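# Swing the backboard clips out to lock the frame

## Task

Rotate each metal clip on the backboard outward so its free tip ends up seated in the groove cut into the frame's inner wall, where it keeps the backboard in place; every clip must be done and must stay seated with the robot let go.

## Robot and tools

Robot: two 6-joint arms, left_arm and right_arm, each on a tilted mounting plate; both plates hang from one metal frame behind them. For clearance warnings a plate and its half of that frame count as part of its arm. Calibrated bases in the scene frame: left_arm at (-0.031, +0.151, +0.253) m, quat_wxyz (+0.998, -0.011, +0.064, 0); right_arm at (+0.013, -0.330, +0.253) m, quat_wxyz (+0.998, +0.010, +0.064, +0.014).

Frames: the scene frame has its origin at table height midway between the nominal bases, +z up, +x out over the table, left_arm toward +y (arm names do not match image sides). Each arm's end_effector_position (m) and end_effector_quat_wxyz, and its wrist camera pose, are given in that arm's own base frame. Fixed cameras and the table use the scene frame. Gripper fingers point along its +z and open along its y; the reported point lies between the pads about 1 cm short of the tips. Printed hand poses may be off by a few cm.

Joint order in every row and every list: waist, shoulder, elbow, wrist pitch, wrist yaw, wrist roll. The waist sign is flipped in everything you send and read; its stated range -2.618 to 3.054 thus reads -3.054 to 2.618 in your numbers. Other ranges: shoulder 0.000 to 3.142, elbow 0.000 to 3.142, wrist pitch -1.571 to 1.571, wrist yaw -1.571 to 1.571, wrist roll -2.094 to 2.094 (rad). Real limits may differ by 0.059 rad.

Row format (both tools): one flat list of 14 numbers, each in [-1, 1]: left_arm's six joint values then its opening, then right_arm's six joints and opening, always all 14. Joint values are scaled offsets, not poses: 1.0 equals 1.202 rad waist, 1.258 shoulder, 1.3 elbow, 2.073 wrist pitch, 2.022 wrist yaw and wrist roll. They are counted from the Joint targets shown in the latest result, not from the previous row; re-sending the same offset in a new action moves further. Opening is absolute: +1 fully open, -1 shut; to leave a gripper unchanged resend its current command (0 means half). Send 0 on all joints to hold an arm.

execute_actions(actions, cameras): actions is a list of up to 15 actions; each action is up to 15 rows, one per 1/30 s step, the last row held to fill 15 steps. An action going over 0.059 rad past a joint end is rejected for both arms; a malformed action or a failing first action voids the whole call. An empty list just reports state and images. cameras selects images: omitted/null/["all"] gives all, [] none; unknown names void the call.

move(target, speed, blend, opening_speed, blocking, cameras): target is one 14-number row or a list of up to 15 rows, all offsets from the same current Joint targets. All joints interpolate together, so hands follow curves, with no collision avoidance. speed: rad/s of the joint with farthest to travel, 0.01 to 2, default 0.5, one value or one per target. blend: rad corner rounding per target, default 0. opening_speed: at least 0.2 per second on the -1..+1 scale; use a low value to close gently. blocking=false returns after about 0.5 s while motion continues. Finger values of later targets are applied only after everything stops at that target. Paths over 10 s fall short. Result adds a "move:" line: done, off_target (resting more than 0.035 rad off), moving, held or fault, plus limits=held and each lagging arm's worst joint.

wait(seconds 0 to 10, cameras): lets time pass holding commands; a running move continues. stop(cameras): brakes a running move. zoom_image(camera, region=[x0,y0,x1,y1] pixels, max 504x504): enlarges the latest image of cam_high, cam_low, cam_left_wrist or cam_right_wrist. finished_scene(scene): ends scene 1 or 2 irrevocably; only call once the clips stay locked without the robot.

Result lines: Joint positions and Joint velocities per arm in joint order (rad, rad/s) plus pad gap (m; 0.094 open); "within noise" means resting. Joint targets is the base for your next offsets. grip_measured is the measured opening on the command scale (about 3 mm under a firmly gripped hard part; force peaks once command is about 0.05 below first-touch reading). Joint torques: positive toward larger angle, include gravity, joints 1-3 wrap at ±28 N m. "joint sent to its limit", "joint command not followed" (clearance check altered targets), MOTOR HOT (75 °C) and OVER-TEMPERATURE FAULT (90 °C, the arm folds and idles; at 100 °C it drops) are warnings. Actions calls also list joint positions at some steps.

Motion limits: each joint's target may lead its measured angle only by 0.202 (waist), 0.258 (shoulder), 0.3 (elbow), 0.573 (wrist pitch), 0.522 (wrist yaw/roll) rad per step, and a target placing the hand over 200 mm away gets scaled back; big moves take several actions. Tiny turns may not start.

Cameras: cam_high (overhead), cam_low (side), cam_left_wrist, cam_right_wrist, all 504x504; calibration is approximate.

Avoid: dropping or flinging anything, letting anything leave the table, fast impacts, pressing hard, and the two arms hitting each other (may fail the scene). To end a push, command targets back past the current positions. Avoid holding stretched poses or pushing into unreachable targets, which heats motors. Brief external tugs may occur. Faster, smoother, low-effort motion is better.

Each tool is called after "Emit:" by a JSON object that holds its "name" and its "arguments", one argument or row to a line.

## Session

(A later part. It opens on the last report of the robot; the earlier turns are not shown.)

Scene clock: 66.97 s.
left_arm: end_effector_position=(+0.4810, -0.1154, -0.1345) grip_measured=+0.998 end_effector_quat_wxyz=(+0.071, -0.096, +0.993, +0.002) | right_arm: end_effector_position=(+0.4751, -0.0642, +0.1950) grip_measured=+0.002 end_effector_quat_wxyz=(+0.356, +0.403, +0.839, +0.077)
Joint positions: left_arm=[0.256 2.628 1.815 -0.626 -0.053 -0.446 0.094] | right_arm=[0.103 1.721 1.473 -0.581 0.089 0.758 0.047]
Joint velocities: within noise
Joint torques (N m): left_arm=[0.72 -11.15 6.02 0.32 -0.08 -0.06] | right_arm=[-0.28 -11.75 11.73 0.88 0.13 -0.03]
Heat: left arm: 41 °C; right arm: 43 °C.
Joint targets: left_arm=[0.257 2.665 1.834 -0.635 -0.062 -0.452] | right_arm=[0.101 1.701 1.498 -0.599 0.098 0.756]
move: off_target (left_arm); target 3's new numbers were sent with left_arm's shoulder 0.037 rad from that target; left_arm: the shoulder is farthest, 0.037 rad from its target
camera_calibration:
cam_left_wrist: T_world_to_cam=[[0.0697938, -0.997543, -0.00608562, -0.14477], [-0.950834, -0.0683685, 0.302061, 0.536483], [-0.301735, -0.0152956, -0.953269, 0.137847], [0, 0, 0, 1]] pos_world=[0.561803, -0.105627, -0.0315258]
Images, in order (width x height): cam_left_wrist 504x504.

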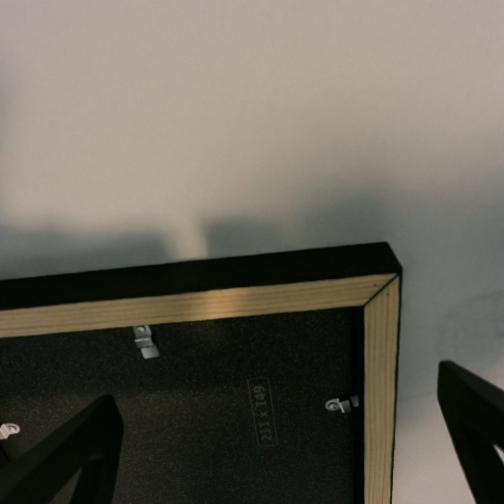

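Emit:
{"name": "move", "arguments": {
  "target": [-0.0092,0.0493,0.0065,0.0301,0,0,1.0, 0,0,0,0,0,0,0.0],
  "speed": 0.25,
  "cameras": ["cam_left_wrist"]
}}

Emit:
{"name": "zoom_image", "arguments": {
  "camera": "cam_left_wrist",
  "region": [60, 330, 200, 470]
}}

Emit:
{"name": "zoom_image", "arguments": {
  "camera": "cam_left_wrist",
  "region": [364, 330, 504, 470]
}}

Scene clock: 72.33 s.
left_arm: end_effector_position=(+0.4771, -0.1124, -0.1629) grip_measured=+0.998 end_effector_quat_wxyz=(+0.063, -0.098, +0.993, +0.005) | right_arm: end_effector_position=(+0.4751, -0.0642, +0.1950) grip_measured=+0.002 end_effector_quat_wxyz=(+0.356, +0.403, +0.839, +0.077)
Joint positions: left_arm=[0.253 2.695 1.822 -0.583 -0.053 -0.446 0.094] | right_arm=[0.103 1.721 1.473 -0.581 0.089 0.758 0.047]
Joint velocities: within noise
Joint torques (N m): left_arm=[0.32 -11.34 5.98 0.56 -0.07 -0.08] | right_arm=[-0.28 -11.77 11.71 0.88 0.13 -0.04]
Heat: left arm: 41 °C; right arm: 43 °C.
Joint targets: left_arm=[0.246 2.727 1.842 -0.573 -0.062 -0.452] | right_arm=[0.101 1.701 1.498 -0.599 0.098 0.756]
move: done
camera_calibration:
cam_left_wrist: T_world_to_cam=[[0.0738335, -0.997205, -0.0114173, -0.144458], [-0.945509, -0.0736371, 0.317159, 0.540825], [-0.317114, -0.0126218, -0.948304, 0.118052], [0, 0, 0, 1]] pos_world=[0.559456, -0.102739, -0.0612281]
Images, in order (width x height): cam_left_wrist 504x504.

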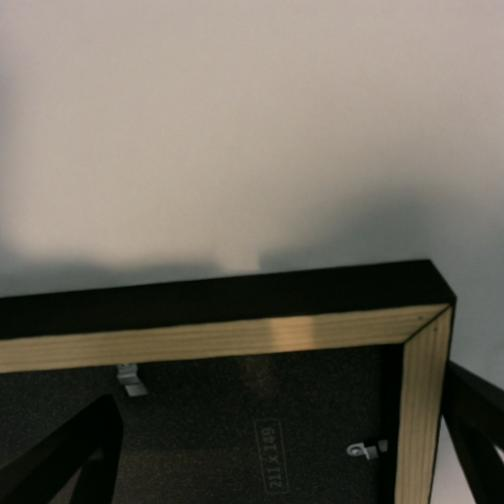

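Scaled by 3.600 from the camera's 504x504 image, which has a finer 720x720 frame.

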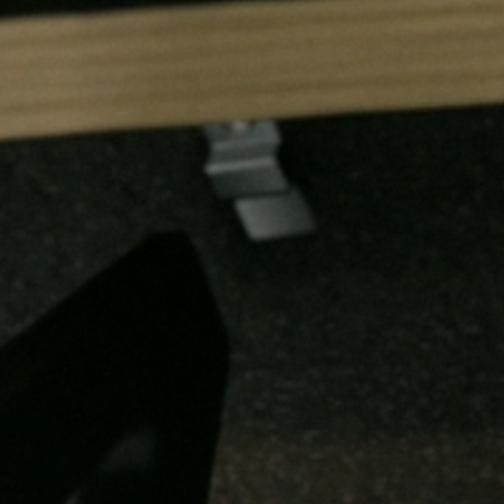

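Scaled by 3.600 from the camera's 504x504 image, which has a finer 720x720 frame.

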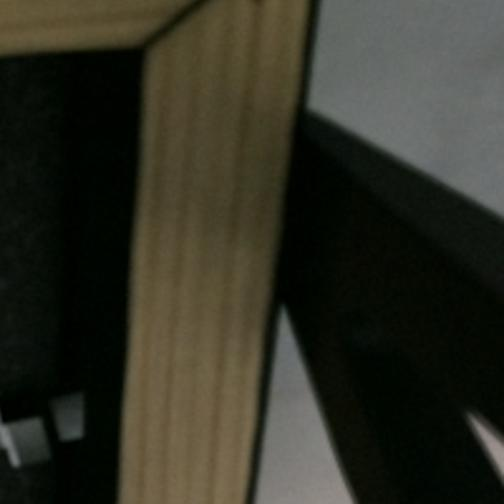

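Emit:
{"name": "move", "arguments": {
  "target": [
    [0.0141,0,0,0,0,0,1.0, 0,0,0,0,0,0,0.0],
    [0.0141,0.0105,0.0018,0.0043,0,0,1.0, 0,0,0,0,0,0,0.0]
  ],
  "speed": 0.12,
  "cameras": ["cam_left_wrist"]
}}

Emit:
{"name": "zoom_image", "arguments": {
  "camera": "cam_left_wrist",
  "region": [60, 330, 200, 470]
}}

Emit:
{"name": "zoom_image", "arguments": {
  "camera": "cam_left_wrist",
  "region": [364, 330, 504, 470]
}}

Scene clock: 75.30 s.
left_arm: end_effector_position=(+0.4787, -0.1129, -0.1652) grip_measured=+0.998 end_effector_quat_wxyz=(+0.066, -0.098, +0.993, +0.004) | right_arm: end_effector_position=(+0.4751, -0.0642, +0.1950) grip_measured=+0.002 end_effector_quat_wxyz=(+0.356, +0.403, +0.839, +0.077)
Joint positions: left_arm=[0.253 2.702 1.827 -0.574 -0.053 -0.446 0.094] | right_arm=[0.103 1.721 1.473 -0.581 0.089 0.758 0.047]
Joint velocities: within noise
Joint torques (N m): left_arm=[1.63 -11.07 5.79 0.47 -0.05 -0.05] | right_arm=[-0.29 -11.75 11.71 0.88 0.13 -0.04]
Heat: left arm: 41 °C; right arm: 43 °C.
Joint targets: left_arm=[0.263 2.740 1.844 -0.564 -0.062 -0.452] | right_arm=[0.101 1.701 1.498 -0.599 0.098 0.756]
move: off_target (left_arm); left_arm: the shoulder is farthest, 0.038 rad from its target
camera_calibration:
cam_left_wrist: T_world_to_cam=[[0.0738881, -0.997219, -0.00970391, -0.144765], [-0.947137, -0.0732169, 0.312364, 0.543104], [-0.312206, -0.013889, -0.949913, 0.113561], [0, 0, 0, 1]] pos_world=[0.560545, -0.10302, -0.0631783]
Images, in order (width x height): cam_left_wrist 504x504.

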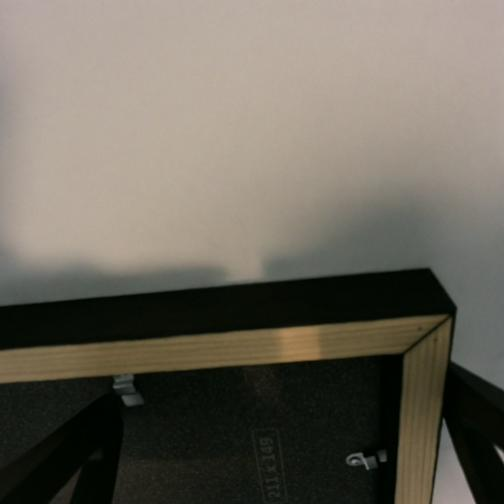

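Scaled by 3.600 from the camera's 504x504 image, which has a finer 720x720 frame.

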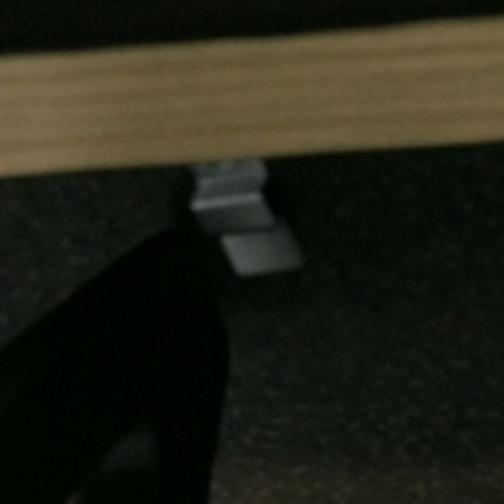

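Scaled by 3.600 from the camera's 504x504 image, which has a finer 720x720 frame.

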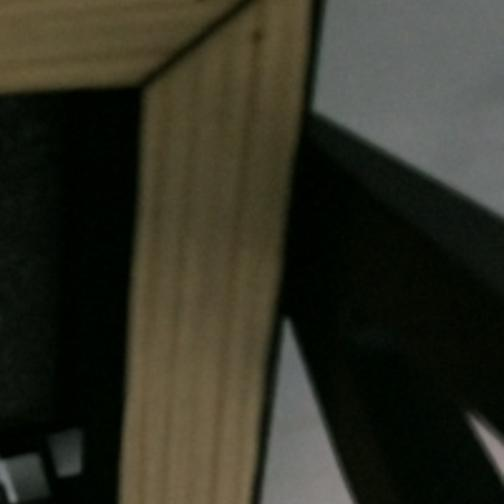

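Emit:
{"name": "move", "arguments": {
  "target": [
    [0.0033,0,0,0,0,0,1.0, 0,0,0,0,0,0,0.0],
    [0.0033,0.005,0,0.001,0,0,1.0, 0,0,0,0,0,0,0.0]
  ],
  "speed": 0.12,
  "cameras": ["cam_left_wrist"]
}}

Emit:
{"name": "zoom_image", "arguments": {
  "camera": "cam_left_wrist",
  "region": [60, 330, 200, 470]
}}

Emit:
{"name": "zoom_image", "arguments": {
  "camera": "cam_left_wrist",
  "region": [364, 330, 504, 470]
}}

Scene clock: 77.03 s.
left_arm: end_effector_position=(+0.4776, -0.1155, -0.1671) grip_measured=+0.998 end_effector_quat_wxyz=(+0.065, -0.095, +0.993, +0.004) | right_arm: end_effector_position=(+0.4751, -0.0642, +0.1950) grip_measured=+0.002 end_effector_quat_wxyz=(+0.356, +0.403, +0.839, +0.077)
Joint positions: left_arm=[0.259 2.706 1.827 -0.571 -0.053 -0.446 0.094] | right_arm=[0.103 1.721 1.473 -0.581 0.089 0.758 0.047]
Joint velocities: within noise
Joint torques (N m): left_arm=[1.31 -10.92 5.79 0.5 -0.08 -0.06] | right_arm=[-0.28 -11.75 11.73 0.88 0.13 -0.03]
Heat: left arm: 41 °C; right arm: 43 °C.
Joint targets: left_arm=[0.267 2.746 1.844 -0.562 -0.062 -0.452] | right_arm=[0.101 1.701 1.498 -0.599 0.098 0.756]
move: off_target (left_arm); left_arm: the shoulder is farthest, 0.040 rad from its target
camera_calibration:
cam_left_wrist: T_world_to_cam=[[0.0678822, -0.997635, -0.0107885, -0.14473], [-0.947274, -0.067842, 0.313159, 0.543281], [-0.31315, -0.0110383, -0.949639, 0.112222], [0, 0, 0, 1]] pos_world=[0.559603, -0.106292, -0.0651244]
Images, in order (width x height): cam_left_wrist 504x504.

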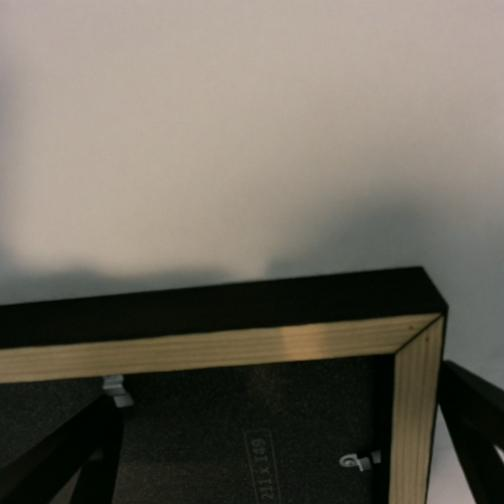

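Scaled by 3.600 from the camera's 504x504 image, which has a finer 720x720 frame.

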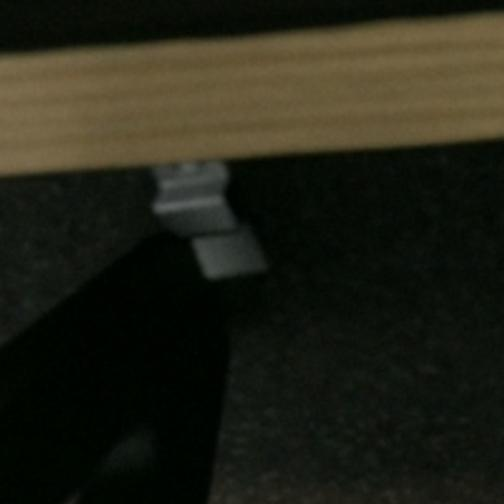

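Scaled by 3.600 from the camera's 504x504 image, which has a finer 720x720 frame.

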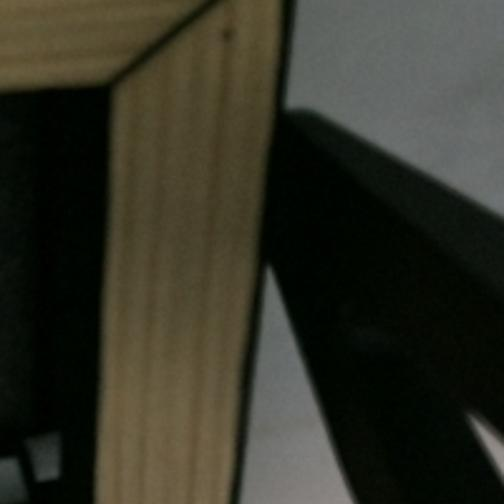

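Emit:
{"name": "move", "arguments": {
  "target": [0,0.003,0,0,0,0,0.9, 0,0,0,0,0,0,0.0],
  "opening_speed": 0.2,
  "cameras": ["cam_left_wrist"]
}}

Emit:
{"name": "zoom_image", "arguments": {
  "camera": "cam_left_wrist",
  "region": [60, 330, 200, 470]
}}

Scene clock: 78.47 s.
left_arm: end_effector_position=(+0.4778, -0.1147, -0.1671) grip_measured=+0.902 end_effector_quat_wxyz=(+0.066, -0.095, +0.993, +0.007) | right_arm: end_effector_position=(+0.4751, -0.0642, +0.1950) grip_measured=+0.002 end_effector_quat_wxyz=(+0.356, +0.403, +0.839, +0.077)
Joint positions: left_arm=[0.259 2.706 1.827 -0.571 -0.058 -0.447 0.089] | right_arm=[0.103 1.721 1.473 -0.581 0.089 0.758 0.047]
Joint velocities: within noise
Joint torques (N m): left_arm=[1.43 -10.58 5.74 0.51 0 -0.08] | right_arm=[-0.29 -11.75 11.71 0.88 0.13 -0.04]
Heat: left arm: 41 °C; right arm: 43 °C.
Joint targets: left_arm=[0.267 2.750 1.844 -0.562 -0.062 -0.452] | right_arm=[0.101 1.701 1.498 -0.599 0.098 0.756]
move: off_target (left_arm); left_arm: the shoulder is farthest, 0.043 rad from its target
camera_calibration:
cam_left_wrist: T_world_to_cam=[[0.0692446, -0.997482, -0.0153502, -0.145287], [-0.94758, -0.0705761, 0.311626, 0.543109], [-0.311924, -0.00703281, -0.950081, 0.112147], [0, 0, 0, 1]] pos_world=[0.559681, -0.105802, -0.0649284]
Images, in order (width x height): cam_left_wrist 504x504.

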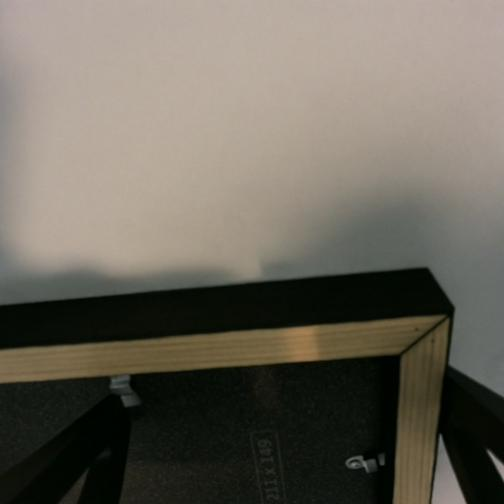

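Scaled by 3.600 from the camera's 504x504 image, which has a finer 720x720 frame.

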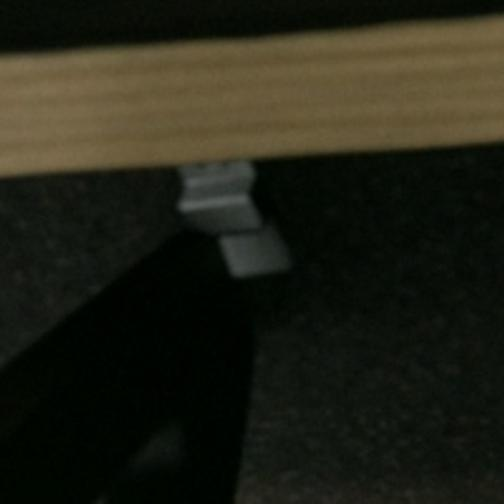

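Emit:
{"name": "move", "arguments": {
  "target": [0,0,0,0,0,0,0.8, 0,0,0,0,0,0,0.0],
  "opening_speed": 0.2,
  "cameras": ["cam_left_wrist"]
}}

Emit:
{"name": "zoom_image", "arguments": {
  "camera": "cam_left_wrist",
  "region": [60, 330, 200, 470]
}}

Scene clock: 79.63 s.
left_arm: end_effector_position=(+0.4779, -0.1161, -0.1673) grip_measured=+0.803 end_effector_quat_wxyz=(+0.067, -0.096, +0.993, +0.007) | right_arm: end_effector_position=(+0.4751, -0.0642, +0.1950) grip_measured=+0.002 end_effector_quat_wxyz=(+0.356, +0.403, +0.839, +0.077)
Joint positions: left_arm=[0.262 2.707 1.827 -0.568 -0.06 -0.452 0.085] | right_arm=[0.103 1.721 1.473 -0.581 0.089 0.758 0.047]
Joint velocities: within noise
Joint torques (N m): left_arm=[1.14 -10.67 5.78 0.46 -0.03 -0.02] | right_arm=[-0.29 -11.75 11.73 0.88 0.13 -0.03]
Heat: left arm: 41 °C; right arm: 43 °C.
Joint targets: left_arm=[0.267 2.750 1.844 -0.562 -0.062 -0.452] | right_arm=[0.101 1.701 1.498 -0.599 0.098 0.756]
move: off_target (left_arm); left_arm: the shoulder is farthest, 0.043 rad from its target
camera_calibration:
cam_left_wrist: T_world_to_cam=[[0.0708974, -0.997368, -0.0151978, -0.147422], [-0.948165, -0.0721157, 0.309488, 0.542956], [-0.30977, -0.00753194, -0.950782, 0.110716], [0, 0, 0, 1]] pos_world=[0.55956, -0.107045, -0.0650124]
Images, in order (width x height): cam_left_wrist 504x504.

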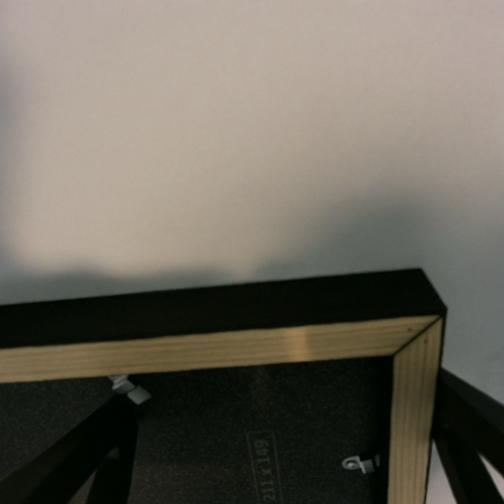

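Scaled by 3.600 from the camera's 504x504 image, which has a finer 720x720 frame.

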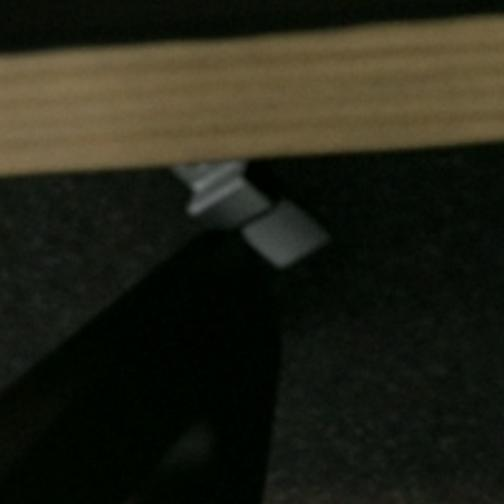

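Rotating nicely. Continue.

Emit:
{"name": "move", "arguments": {
  "target": [0,0,0,0,0,0,0.7, 0,0,0,0,0,0,0.0],
  "opening_speed": 0.2,
  "cameras": ["cam_left_wrist"]
}}

Emit:
{"name": "zoom_image", "arguments": {
  "camera": "cam_left_wrist",
  "region": [60, 330, 200, 470]
}}

Scene clock: 80.90 s.
left_arm: end_effector_position=(+0.4787, -0.1163, -0.1672) grip_measured=+0.702 end_effector_quat_wxyz=(+0.069, -0.096, +0.993, +0.006) | right_arm: end_effector_position=(+0.4751, -0.0642, +0.1950) grip_measured=+0.002 end_effector_quat_wxyz=(+0.356, +0.403, +0.839, +0.077)
Joint positions: left_arm=[0.262 2.707 1.827 -0.565 -0.059 -0.452 0.08] | right_arm=[0.103 1.721 1.473 -0.581 0.089 0.758 0.047]
Joint velocities: within noise
Joint torques (N m): left_arm=[1.2 -10.61 5.83 0.44 -0.07 -0.03] | right_arm=[-0.29 -11.77 11.73 0.88 0.13 -0.04]
Heat: left arm: 41 °C; right arm: 43 °C.
Joint targets: left_arm=[0.267 2.750 1.844 -0.562 -0.062 -0.452] | right_arm=[0.101 1.701 1.498 -0.599 0.098 0.756]
move: off_target (left_arm); left_arm: the shoulder is farthest, 0.043 rad from its target
camera_calibration:
cam_left_wrist: T_world_to_cam=[[0.0708971, -0.997389, -0.0137185, -0.147516], [-0.949159, -0.0716848, 0.306525, 0.543694], [-0.306709, -0.00871071, -0.951764, 0.10929], [0, 0, 0, 1]] pos_world=[0.560031, -0.107205, -0.0646613]
Images, in order (width x height): cam_left_wrist 504x504.

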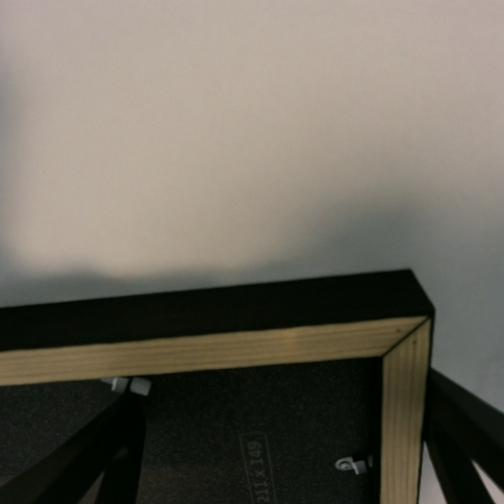

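Scaled by 3.600 from the camera's 504x504 image, which has a finer 720x720 frame.

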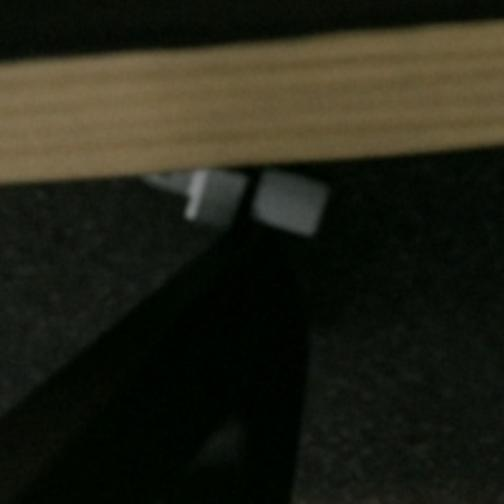

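Emit:
{"name": "move", "arguments": {
  "target": [
    [0,0,0,0,0,0,0.95, 0,0,0,0,0,0,0.0],
    [0,-0.111,-0.039,-0.032,0,0,0.95, 0,0,0,0,0,0,0.0],
    [-0.0923,-0.0477,0.0423,-0.0526,0.0153,0.8239,0.0, 0,0,0,0,0,0,0.0]
  ],
  "speed": [0.5,0.4,0.8],
  "opening_speed": 0.8,
  "cameras": ["cam_left_wrist"]
}}

Emit:
{"name": "zoom_image", "arguments": {
  "camera": "cam_left_wrist",
  "region": [230, 290, 390, 450]
}}

Scene clock: 88.73 s.
left_arm: end_effector_position=(+0.5008, -0.0725, -0.1303) grip_measured=+0.002 end_effector_quat_wxyz=(+0.051, +0.630, +0.773, +0.055) | right_arm: end_effector_position=(+0.4751, -0.0642, +0.1950) grip_measured=+0.002 end_effector_quat_wxyz=(+0.356, +0.403, +0.839, +0.077)
Joint positions: left_arm=[0.162 2.652 1.881 -0.657 -0.045 1.208 0.047] | right_arm=[0.103 1.721 1.473 -0.581 0.089 0.758 0.047]
Joint velocities: within noise
Joint torques (N m): left_arm=[-0.09 -11.26 6.26 0.26 0.15 0.06] | right_arm=[-0.29 -11.74 11.71 0.88 0.13 -0.03]
Heat: left arm: 41 °C; right arm: 44 °C.
Joint targets: left_arm=[0.156 2.690 1.900 -0.671 -0.031 1.214] | right_arm=[0.101 1.701 1.498 -0.599 0.098 0.756]
move: off_target (left_arm); target 3's new numbers were sent with left_arm's shoulder 0.038 rad from that target; left_arm: the shoulder is farthest, 0.038 rad from its target
camera_calibration:
cam_left_wrist: T_world_to_cam=[[-0.985835, -0.0793146, -0.14778, 0.473397], [-0.137086, 0.888692, 0.437531, 0.236504], [0.0966281, 0.451592, -0.886977, -0.00862165], [0, 0, 0, 1]] pos_world=[0.499946, -0.168739, -0.0411666]
Images, in order (width x height): cam_left_wrist 504x504.

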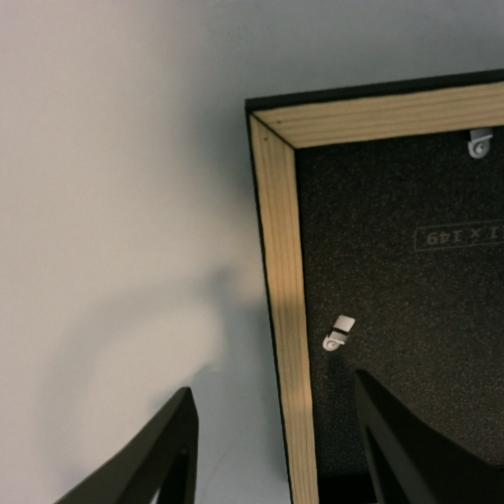

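Scaled by 3.150 from the camera's 504x504 image, which has a finer 720x720 frame.

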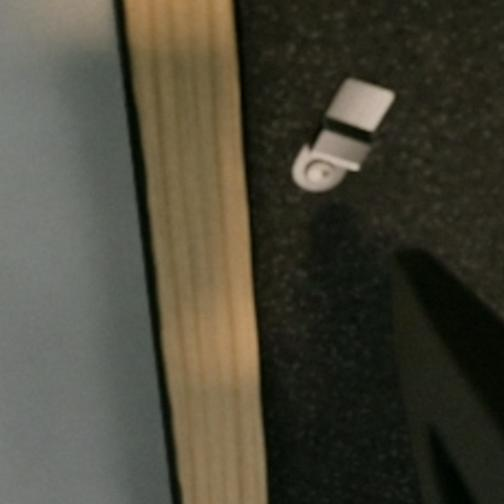

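Emit:
{"name": "move", "arguments": {
  "target": [0,0.0588,0.0254,0.0224,0.0015,0,0.0, 0,0,0,0,0,0,0.0],
  "speed": 0.25,
  "cameras": ["cam_left_wrist"]
}}

Emit:
{"name": "zoom_image", "arguments": {
  "camera": "cam_left_wrist",
  "region": [230, 310, 390, 470]
}}

Scene clock: 94.17 s.
left_arm: end_effector_position=(+0.4991, -0.0727, -0.1597) grip_measured=+0.002 end_effector_quat_wxyz=(+0.044, +0.630, +0.774, +0.049) | right_arm: end_effector_position=(+0.4751, -0.0642, +0.1950) grip_measured=+0.002 end_effector_quat_wxyz=(+0.356, +0.403, +0.839, +0.077)
Joint positions: left_arm=[0.162 2.731 1.915 -0.63 -0.042 1.208 0.047] | right_arm=[0.103 1.721 1.473 -0.581 0.089 0.758 0.047]
Joint velocities: within noise
Joint torques (N m): left_arm=[0.31 -11.66 5.97 0.44 0.17 0.05] | right_arm=[-0.29 -11.77 11.71 0.88 0.13 -0.04]
Heat: left arm: 41 °C; right arm: 44 °C.
Joint targets: left_arm=[0.156 2.764 1.932 -0.624 -0.028 1.214] | right_arm=[0.101 1.701 1.498 -0.599 0.098 0.756]
move: done
camera_calibration:
cam_left_wrist: T_world_to_cam=[[-0.988477, -0.0789076, -0.129178, 0.471725], [-0.128484, 0.888567, 0.440387, 0.245482], [0.0800335, 0.45191, -0.888466, -0.0263738], [0, 0, 0, 1]] pos_world=[0.499941, -0.168986, -0.0706029]
Images, in order (width x height): cam_left_wrist 504x504.

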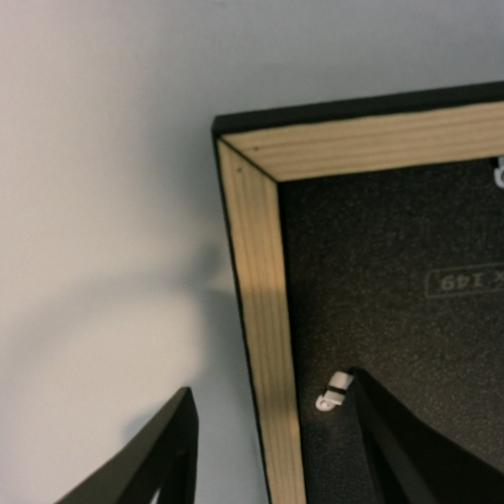

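Scaled by 3.150 from the camera's 504x504 image, which has a finer 720x720 frame.

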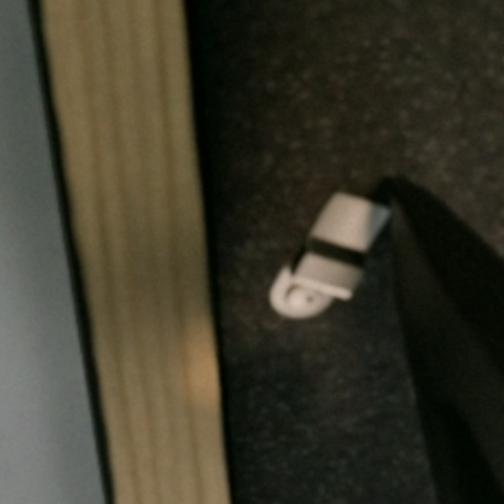

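Emit:
{"name": "move", "arguments": {
  "target": [
    [0,0,0,0,0,0,0.25, 0,0,0,0,0,0,0.0],
    [0,0.004,-0.0354,0.0101,0,0,0.25, 0,0,0,0,0,0,0.0]
  ],
  "speed": 0.15,
  "opening_speed": 0.8,
  "cameras": ["cam_left_wrist"]
}}

Emit:
{"name": "zoom_image", "arguments": {
  "camera": "cam_left_wrist",
  "region": [230, 310, 390, 470]
}}

Scene clock: 96.90 s.
left_arm: end_effector_position=(+0.4973, -0.0725, -0.1634) grip_measured=+0.248 end_effector_quat_wxyz=(+0.045, +0.630, +0.774, +0.050) | right_arm: end_effector_position=(+0.4751, -0.0642, +0.1950) grip_measured=+0.002 end_effector_quat_wxyz=(+0.356, +0.403, +0.839, +0.077)
Joint positions: left_arm=[0.162 2.731 1.897 -0.61 -0.042 1.208 0.059] | right_arm=[0.103 1.721 1.473 -0.581 0.089 0.758 0.047]
Joint velocities: within noise
Joint torques (N m): left_arm=[0.35 -11.29 3.52 0.45 0.13 0.07] | right_arm=[-0.28 -11.77 11.73 0.88 0.13 -0.04]
Heat: left arm: 41 °C; right arm: 44 °C.
Joint targets: left_arm=[0.156 2.769 1.887 -0.603 -0.028 1.214] | right_arm=[0.101 1.701 1.498 -0.599 0.098 0.756]
move: off_target (left_arm); left_arm: the shoulder is farthest, 0.038 rad from its target
camera_calibration:
cam_left_wrist: T_world_to_cam=[[-0.988145, -0.0789649, -0.131659, 0.468949], [-0.129573, 0.888926, 0.439341, 0.247046], [0.0823429, 0.451193, -0.88862, -0.0307648], [0, 0, 0, 1]] pos_world=[0.497934, -0.168695, -0.0741343]
Images, in order (width x height): cam_left_wrist 504x504.

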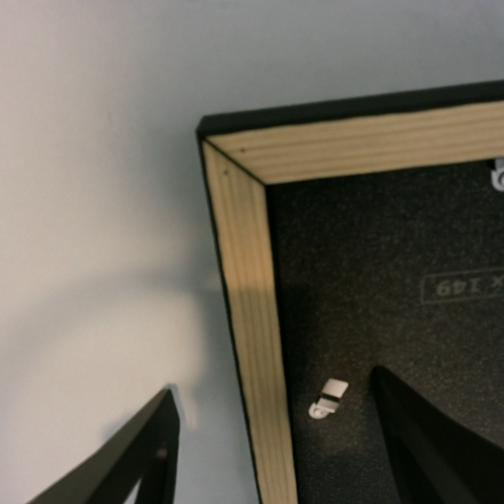

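Scaled by 3.150 from the camera's 504x504 image, which has a finer 720x720 frame.

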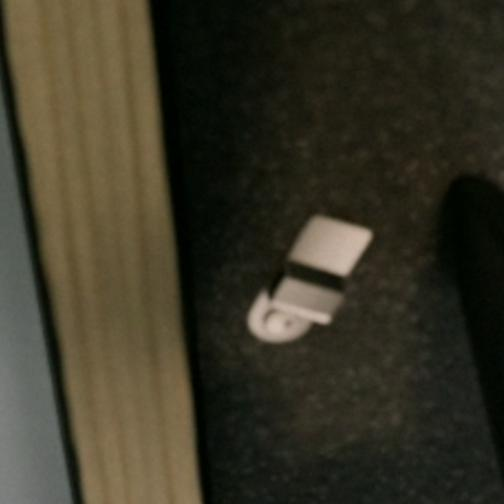

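Emit:
{"name": "move", "arguments": {
  "target": [0,0.006,0,0,0,0,-0.2,0,0,0,0,0,0,0],
  "opening_speed": 0.4,
  "cameras": ["cam_left_wrist"]
}}

Scene clock: 102.37 s.
left_arm: end_effector_position=(+0.4955, -0.0734, -0.1639) grip_measured=-0.198 end_effector_quat_wxyz=(+0.044, +0.631, +0.774, +0.045) | right_arm: end_effector_position=(+0.4751, -0.0642, +0.1950) grip_measured=+0.002 end_effector_quat_wxyz=(+0.356, +0.403, +0.839, +0.077)
Joint positions: left_arm=[0.162 2.732 1.897 -0.615 -0.035 1.208 0.038] | right_arm=[0.103 1.721 1.473 -0.581 0.089 0.758 0.047]
Joint velocities: within noise
Joint torques (N m): left_arm=[0.1 -10.56 3.54 0.5 0.07 0.07] | right_arm=[-0.29 -11.77 11.73 0.88 0.13 -0.03]
Heat: left arm: 41 °C; right arm: 44 °C.
Joint targets: left_arm=[0.156 2.776 1.887 -0.604 -0.028 1.214] | right_arm=[0.101 1.701 1.498 -0.599 0.098 0.756]
move: off_target (left_arm); left_arm: the shoulder is farthest, 0.045 rad from its target
camera_calibration:
cam_left_wrist: T_world_to_cam=[[-0.989158, -0.078849, -0.123889, 0.468823], [-0.125606, 0.891351, 0.435565, 0.245447], [0.0760851, 0.446404, -0.891591, -0.0284797], [0, 0, 0, 1]] pos_world=[0.496736, -0.1691, -0.0742181]
Images, in order (width x height): cam_left_wrist 504x504.

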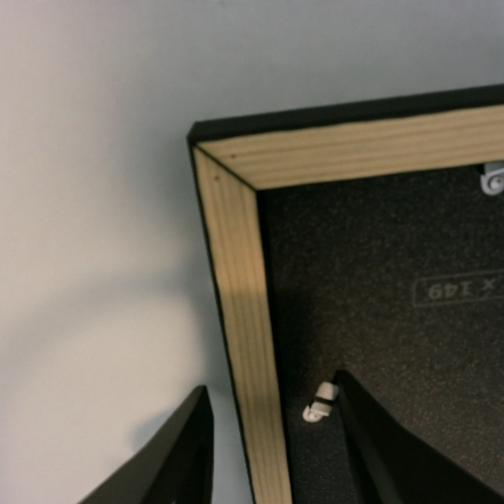

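Emit:
{"name": "zoom_image", "arguments": {
  "camera": "cam_left_wrist",
  "region": [190, 340, 350, 500]
}}

Emit:
{"name": "move", "arguments": {
  "target": [0,0,0,0,0,0,-0.35,0,0,0,0,0,0,0],
  "opening_speed": 0.4,
  "cameras": ["cam_left_wrist"]
}}

Emit:
{"name": "zoom_image", "arguments": {
  "camera": "cam_left_wrist",
  "region": [190, 340, 350, 500]
}}

Scaled by 3.150 from the camera's 504x504 image, which has a finer 720x720 frame.

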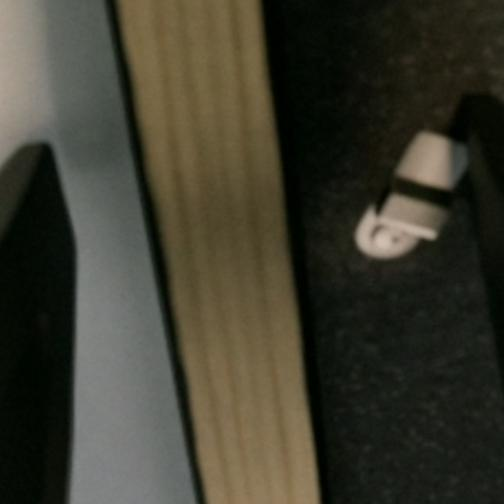

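Scene clock: 103.77 s.
left_arm: end_effector_position=(+0.4929, -0.0738, -0.1643) grip_measured=-0.348 end_effector_quat_wxyz=(+0.040, +0.631, +0.774, +0.041) | right_arm: end_effector_position=(+0.4751, -0.0642, +0.1950) grip_measured=+0.002 end_effector_quat_wxyz=(+0.356, +0.403, +0.839, +0.077)
Joint positions: left_arm=[0.162 2.732 1.897 -0.626 -0.03 1.208 0.031] | right_arm=[0.103 1.721 1.473 -0.581 0.089 0.758 0.047]
Joint velocities: within noise
Joint torques (N m): left_arm=[0.14 -10.58 3.66 0.58 0.05 0.02] | right_arm=[-0.31 -11.75 11.73 0.88 0.13 -0.03]
Heat: left arm: 41 °C; right arm: 44 °C.
Joint targets: left_arm=[0.156 2.776 1.887 -0.604 -0.028 1.214] | right_arm=[0.101 1.701 1.498 -0.599 0.098 0.756]
move: off_target (left_arm); left_arm: the shoulder is farthest, 0.044 rad from its target
camera_calibration:
cam_left_wrist: T_world_to_cam=[[-0.9905, -0.0786612, -0.11279, 0.468625], [-0.12033, 0.892815, 0.434052, 0.242927], [0.0665579, 0.443501, -0.893799, -0.0242399], [0, 0, 0, 1]] pos_world=[0.495018, -0.169276, -0.0742523]
Images, in order (width x height): cam_left_wrist 504x504.

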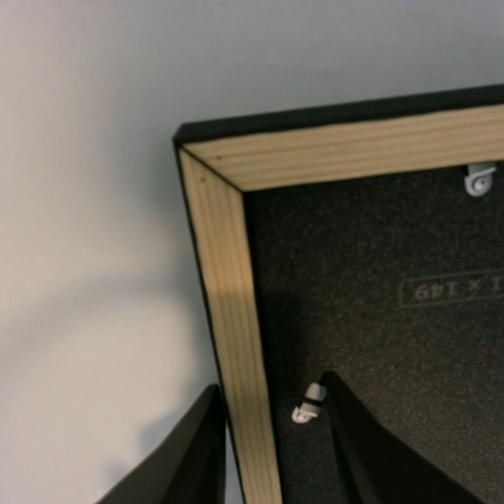

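Scaled by 3.150 from the camera's 504x504 image, which has a finer 720x720 frame.

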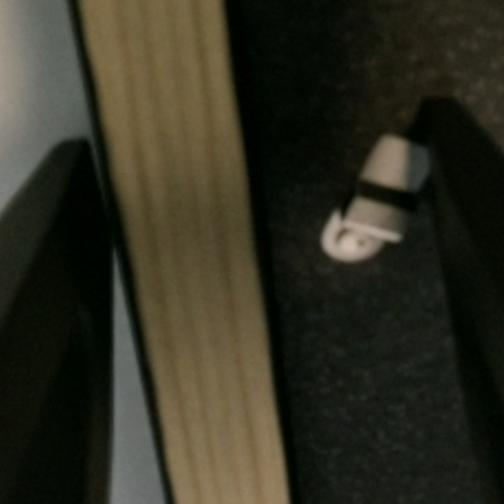

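Emit:
{"name": "move", "arguments": {
  "target": [0,0,0,0,0,0,-0.48,0,0,0,0,0,0,0],
  "opening_speed": 0.3,
  "cameras": ["cam_left_wrist"]
}}

Emit:
{"name": "zoom_image", "arguments": {
  "camera": "cam_left_wrist",
  "region": [190, 340, 350, 500]
}}

Scene clock: 105.00 s.
left_arm: end_effector_position=(+0.4935, -0.0747, -0.1642) grip_measured=-0.477 end_effector_quat_wxyz=(+0.043, +0.631, +0.774, +0.040) | right_arm: end_effector_position=(+0.4751, -0.0642, +0.1950) grip_measured=+0.002 end_effector_quat_wxyz=(+0.356, +0.403, +0.839, +0.077)
Joint positions: left_arm=[0.162 2.732 1.897 -0.623 -0.026 1.208 0.025] | right_arm=[0.103 1.721 1.473 -0.581 0.089 0.758 0.047]
Joint velocities: within noise
Joint torques (N m): left_arm=[0.36 -10.61 3.51 0.56 0.01 0.07] | right_arm=[-0.29 -11.75 11.73 0.88 0.13 -0.04]
Heat: left arm: 41 °C; right arm: 44 °C.
Joint targets: left_arm=[0.156 2.776 1.887 -0.603 -0.028 1.214] | right_arm=[0.101 1.701 1.498 -0.599 0.098 0.756]
move: off_target (left_arm); left_arm: the shoulder is farthest, 0.044 rad from its target
camera_calibration:
cam_left_wrist: T_world_to_cam=[[-0.990271, -0.0787201, -0.114747, 0.468746], [-0.120921, 0.894861, 0.429653, 0.243465], [0.0688603, 0.439348, -0.895674, -0.025598], [0, 0, 0, 1]] pos_world=[0.495388, -0.169721, -0.0737456]
Images, in order (width x height): cam_left_wrist 504x504.

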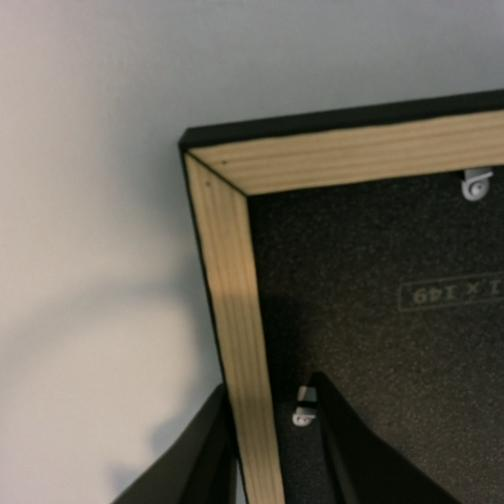

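Scaled by 3.150 from the camera's 504x504 image, which has a finer 720x720 frame.

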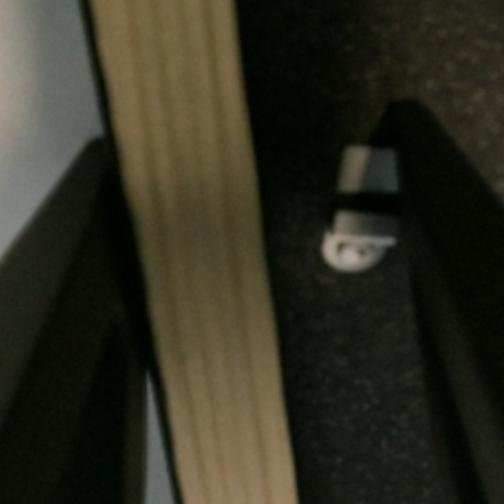

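Rotating well. Close fully.

Emit:
{"name": "move", "arguments": {
  "target": [0,0,0,0,0,0,-0.82,0,0,0,0,0,0,0],
  "opening_speed": 0.3,
  "cameras": ["cam_left_wrist"]
}}

Emit:
{"name": "zoom_image", "arguments": {
  "camera": "cam_left_wrist",
  "region": [190, 340, 350, 500]
}}

Scene clock: 108.43 s.
left_arm: end_effector_position=(+0.4986, -0.0746, -0.1636) grip_measured=-0.783 end_effector_quat_wxyz=(+0.050, +0.632, +0.772, +0.047) | right_arm: end_effector_position=(+0.4751, -0.0642, +0.1950) grip_measured=+0.002 end_effector_quat_wxyz=(+0.356, +0.403, +0.839, +0.077)
Joint positions: left_arm=[0.162 2.732 1.897 -0.602 -0.031 1.214 0.01] | right_arm=[0.103 1.721 1.473 -0.581 0.089 0.758 0.047]
Joint velocities: within noise
Joint torques (N m): left_arm=[0.27 -10.54 3.47 0.43 0.02 0.04] | right_arm=[-0.28 -11.75 11.73 0.88 0.13 -0.03]
Heat: left arm: 41 °C; right arm: 44 °C.
Joint targets: left_arm=[0.156 2.776 1.887 -0.603 -0.028 1.214] | right_arm=[0.101 1.701 1.498 -0.599 0.098 0.756]
move: off_target (left_arm); left_arm: the shoulder is farthest, 0.044 rad from its target
camera_calibration:
cam_left_wrist: T_world_to_cam=[[-0.988039, -0.0738001, -0.135399, 0.469713], [-0.125619, 0.894459, 0.429142, 0.245966], [0.0894386, 0.441017, -0.893031, -0.035106], [0, 0, 0, 1]] pos_world=[0.498133, -0.16986, -0.0733063]
Images, in order (width x height): cam_left_wrist 504x504.

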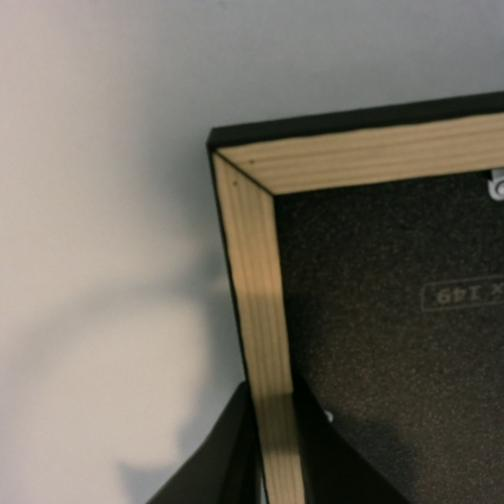

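Scaled by 3.150 from the camera's 504x504 image, which has a finer 720x720 frame.

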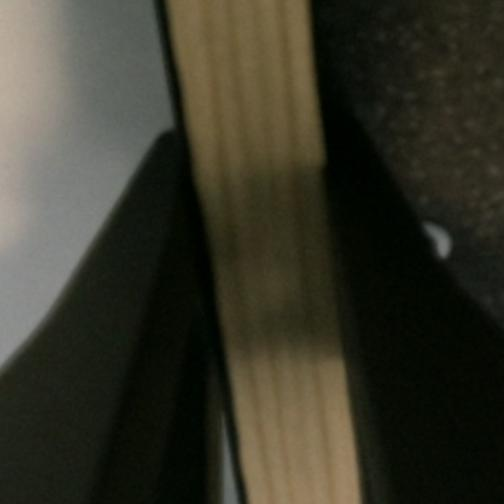

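Emit:
{"name": "move", "arguments": {
  "target": [
    [0,0,0,0,0,0,-0.2,0,0,0,0,0,0,0],
    [0,-0.118,-0.02,-0.031,0,0,-0.2,0,0,0,0,0,0,0]
  ],
  "opening_speed": 1.0,
  "cameras": ["cam_left_wrist"]
}}

Scene clock: 111.53 s.
left_arm: end_effector_position=(+0.4942, -0.0733, -0.1377) grip_measured=-0.202 end_effector_quat_wxyz=(+0.046, +0.633, +0.772, +0.046) | right_arm: end_effector_position=(+0.4751, -0.0642, +0.1950) grip_measured=+0.002 end_effector_quat_wxyz=(+0.356, +0.403, +0.839, +0.077)
Joint positions: left_arm=[0.162 2.66 1.867 -0.653 -0.034 1.214 0.037] | right_arm=[0.103 1.721 1.473 -0.581 0.089 0.758 0.047]
Joint velocities: within noise
Joint torques (N m): left_arm=[0.27 -17.05 3.93 0.3 0.08 0] | right_arm=[-0.28 -11.75 11.71 0.88 0.13 -0.03]
Heat: left arm: 41 °C; right arm: 44 °C.
Joint targets: left_arm=[0.156 2.628 1.860 -0.668 -0.028 1.214] | right_arm=[0.101 1.701 1.498 -0.599 0.098 0.756]
move: done
camera_calibration:
cam_left_wrist: T_world_to_cam=[[-0.989054, -0.0732382, -0.128098, 0.470585], [-0.122336, 0.892396, 0.434354, 0.232069], [0.0825027, 0.445271, -0.891587, -0.0082413], [0, 0, 0, 1]] pos_world=[0.494504, -0.168963, -0.047867]
Images, in order (width x height): cam_left_wrist 504x504.

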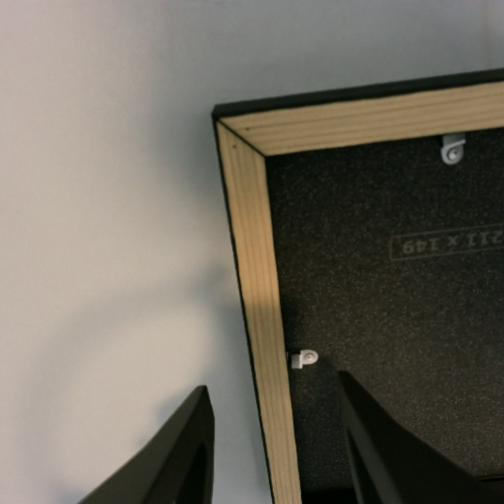

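Emit:
{"name": "zoom_image", "arguments": {
  "camera": "cam_left_wrist",
  "region": [240, 320, 340, 400]
}}

Emit:
{"name": "zoom_image", "arguments": {
  "camera": "cam_left_wrist",
  "region": [410, 120, 490, 200]
}}

Scaled by 5.040 from the camera's 504x504 image, which has a finer 720x720 frame.

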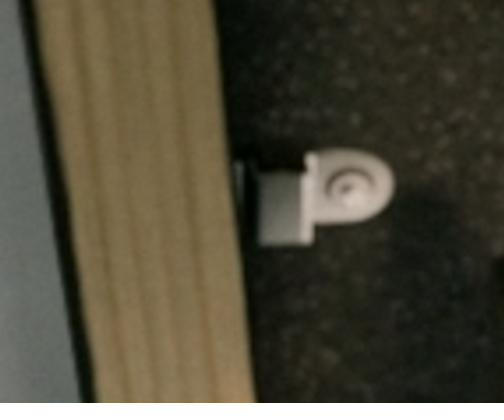

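Scaled by 6.300 from the camera's 504x504 image, which has a finer 720x720 frame.

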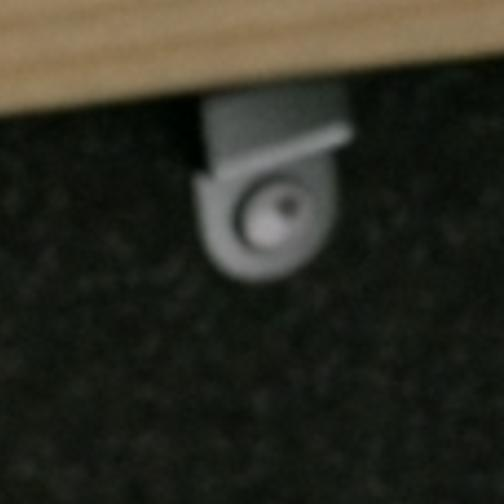

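Emit:
{"name": "move", "arguments": {
  "target": [
    [0,-0.25,-0.05,-0.06,0,0,0.3,0,0,0,0,0,0,0],
    [0.094,-0.734,-0.9,0.336,0.016,-0.803,0.6,0,0,0,0,0,0,0]
  ],
  "speed": 0.9,
  "opening_speed": 1.0,
  "cameras": ["cam_left_wrist"]
}}

Scene clock: 117.30 s.
left_arm: end_effector_position=(+0.3591, -0.0944, -0.0117) grip_measured=+0.598 end_effector_quat_wxyz=(+0.261, -0.069, +0.959, -0.089) | right_arm: end_effector_position=(+0.4751, -0.0642, +0.1950) grip_measured=+0.002 end_effector_quat_wxyz=(+0.356, +0.403, +0.839, +0.077)
Joint positions: left_arm=[0.261 1.734 0.699 0.023 -0.003 -0.405 0.075] | right_arm=[0.103 1.721 1.473 -0.581 0.089 0.758 0.047]
Joint velocities: within noise
Joint torques (N m): left_arm=[1.09 -10.07 3.67 1.27 0.13 -0.07] | right_arm=[-0.28 -11.75 11.73 0.88 0.13 -0.03]
Heat: left arm: 42 °C; right arm: 44 °C.
Joint targets: left_arm=[0.269 1.705 0.690 0.029 0.004 -0.409] | right_arm=[0.101 1.701 1.498 -0.599 0.098 0.756]
move: done
camera_calibration:
cam_left_wrist: T_world_to_cam=[[-0.0200346, -0.989029, 0.146357, -0.0797082], [-0.995785, 0.00663503, -0.0914742, 0.403541], [0.0894996, -0.147573, -0.984993, 0.0650486], [0, 0, 0, 1]] pos_world=[0.394421, -0.0719118, 0.112652]
Images, in order (width x height): cam_left_wrist 504x504.

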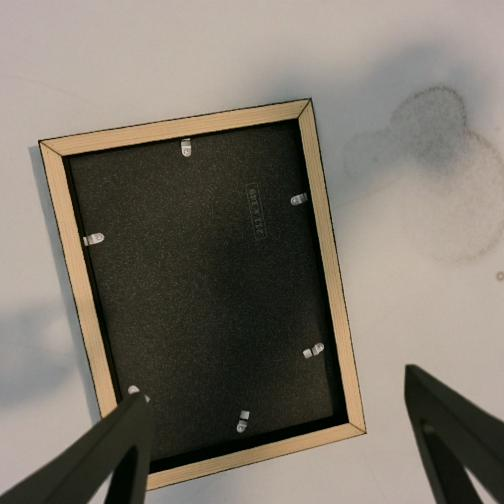

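Emit:
{"name": "zoom_image", "arguments": {
  "camera": "cam_left_wrist",
  "region": [60, 130, 220, 260]
}}

Emit:
{"name": "zoom_image", "arguments": {
  "camera": "cam_left_wrist",
  "region": [270, 170, 330, 230]
}}

Emit:
{"name": "zoom_image", "arguments": {
  "camera": "cam_left_wrist",
  "region": [110, 330, 370, 480]
}}

Scaled by 3.150 from the camera's 504x504 image, which has a finer 720x720 frame.

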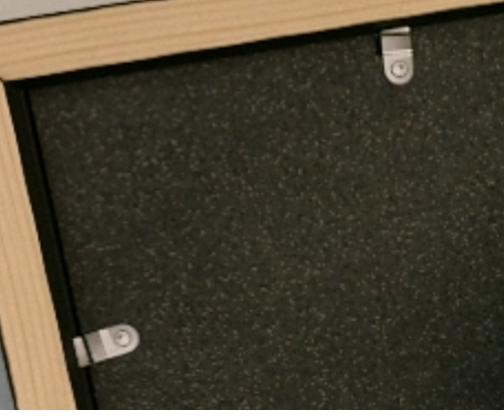

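Scaled by 8.400 from the camera's 504x504 image, which has a finer 720x720 frame.

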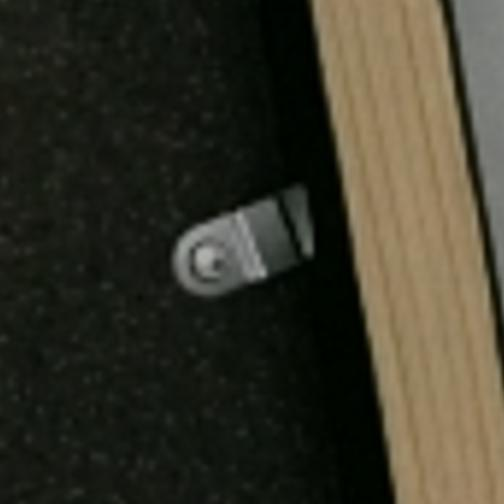

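Scaled by 1.938 from the camera's 504x504 image, which has a finer 720x720 frame.

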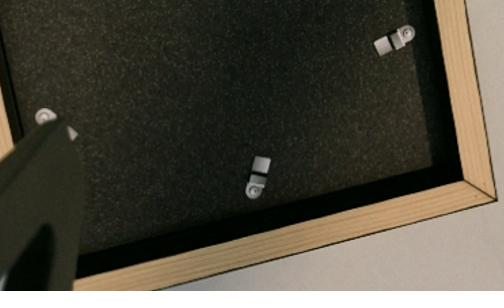

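Emit:
{"name": "zoom_image", "arguments": {
  "camera": "cam_left_wrist",
  "region": [70, 210, 120, 260]
}}

Emit:
{"name": "zoom_image", "arguments": {
  "camera": "cam_left_wrist",
  "region": [160, 120, 210, 170]
}}

Scaled by 10.080 from the camera's 504x504 image, which has a finer 720x720 frame.

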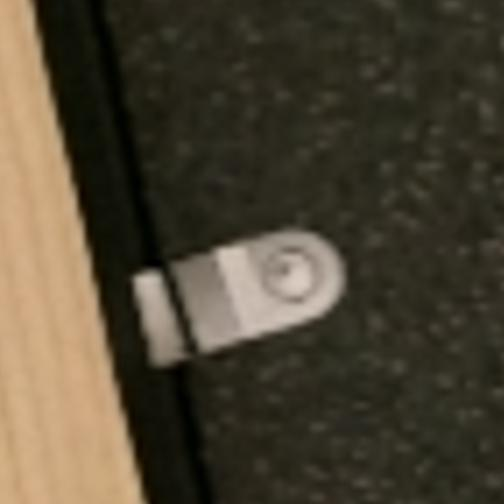

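Scaled by 10.080 from the camera's 504x504 image, which has a finer 720x720 frame.

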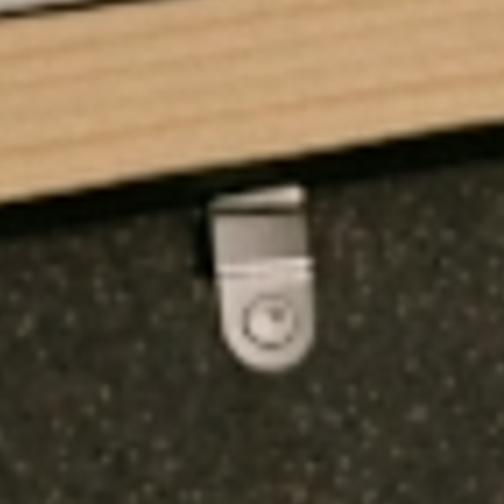

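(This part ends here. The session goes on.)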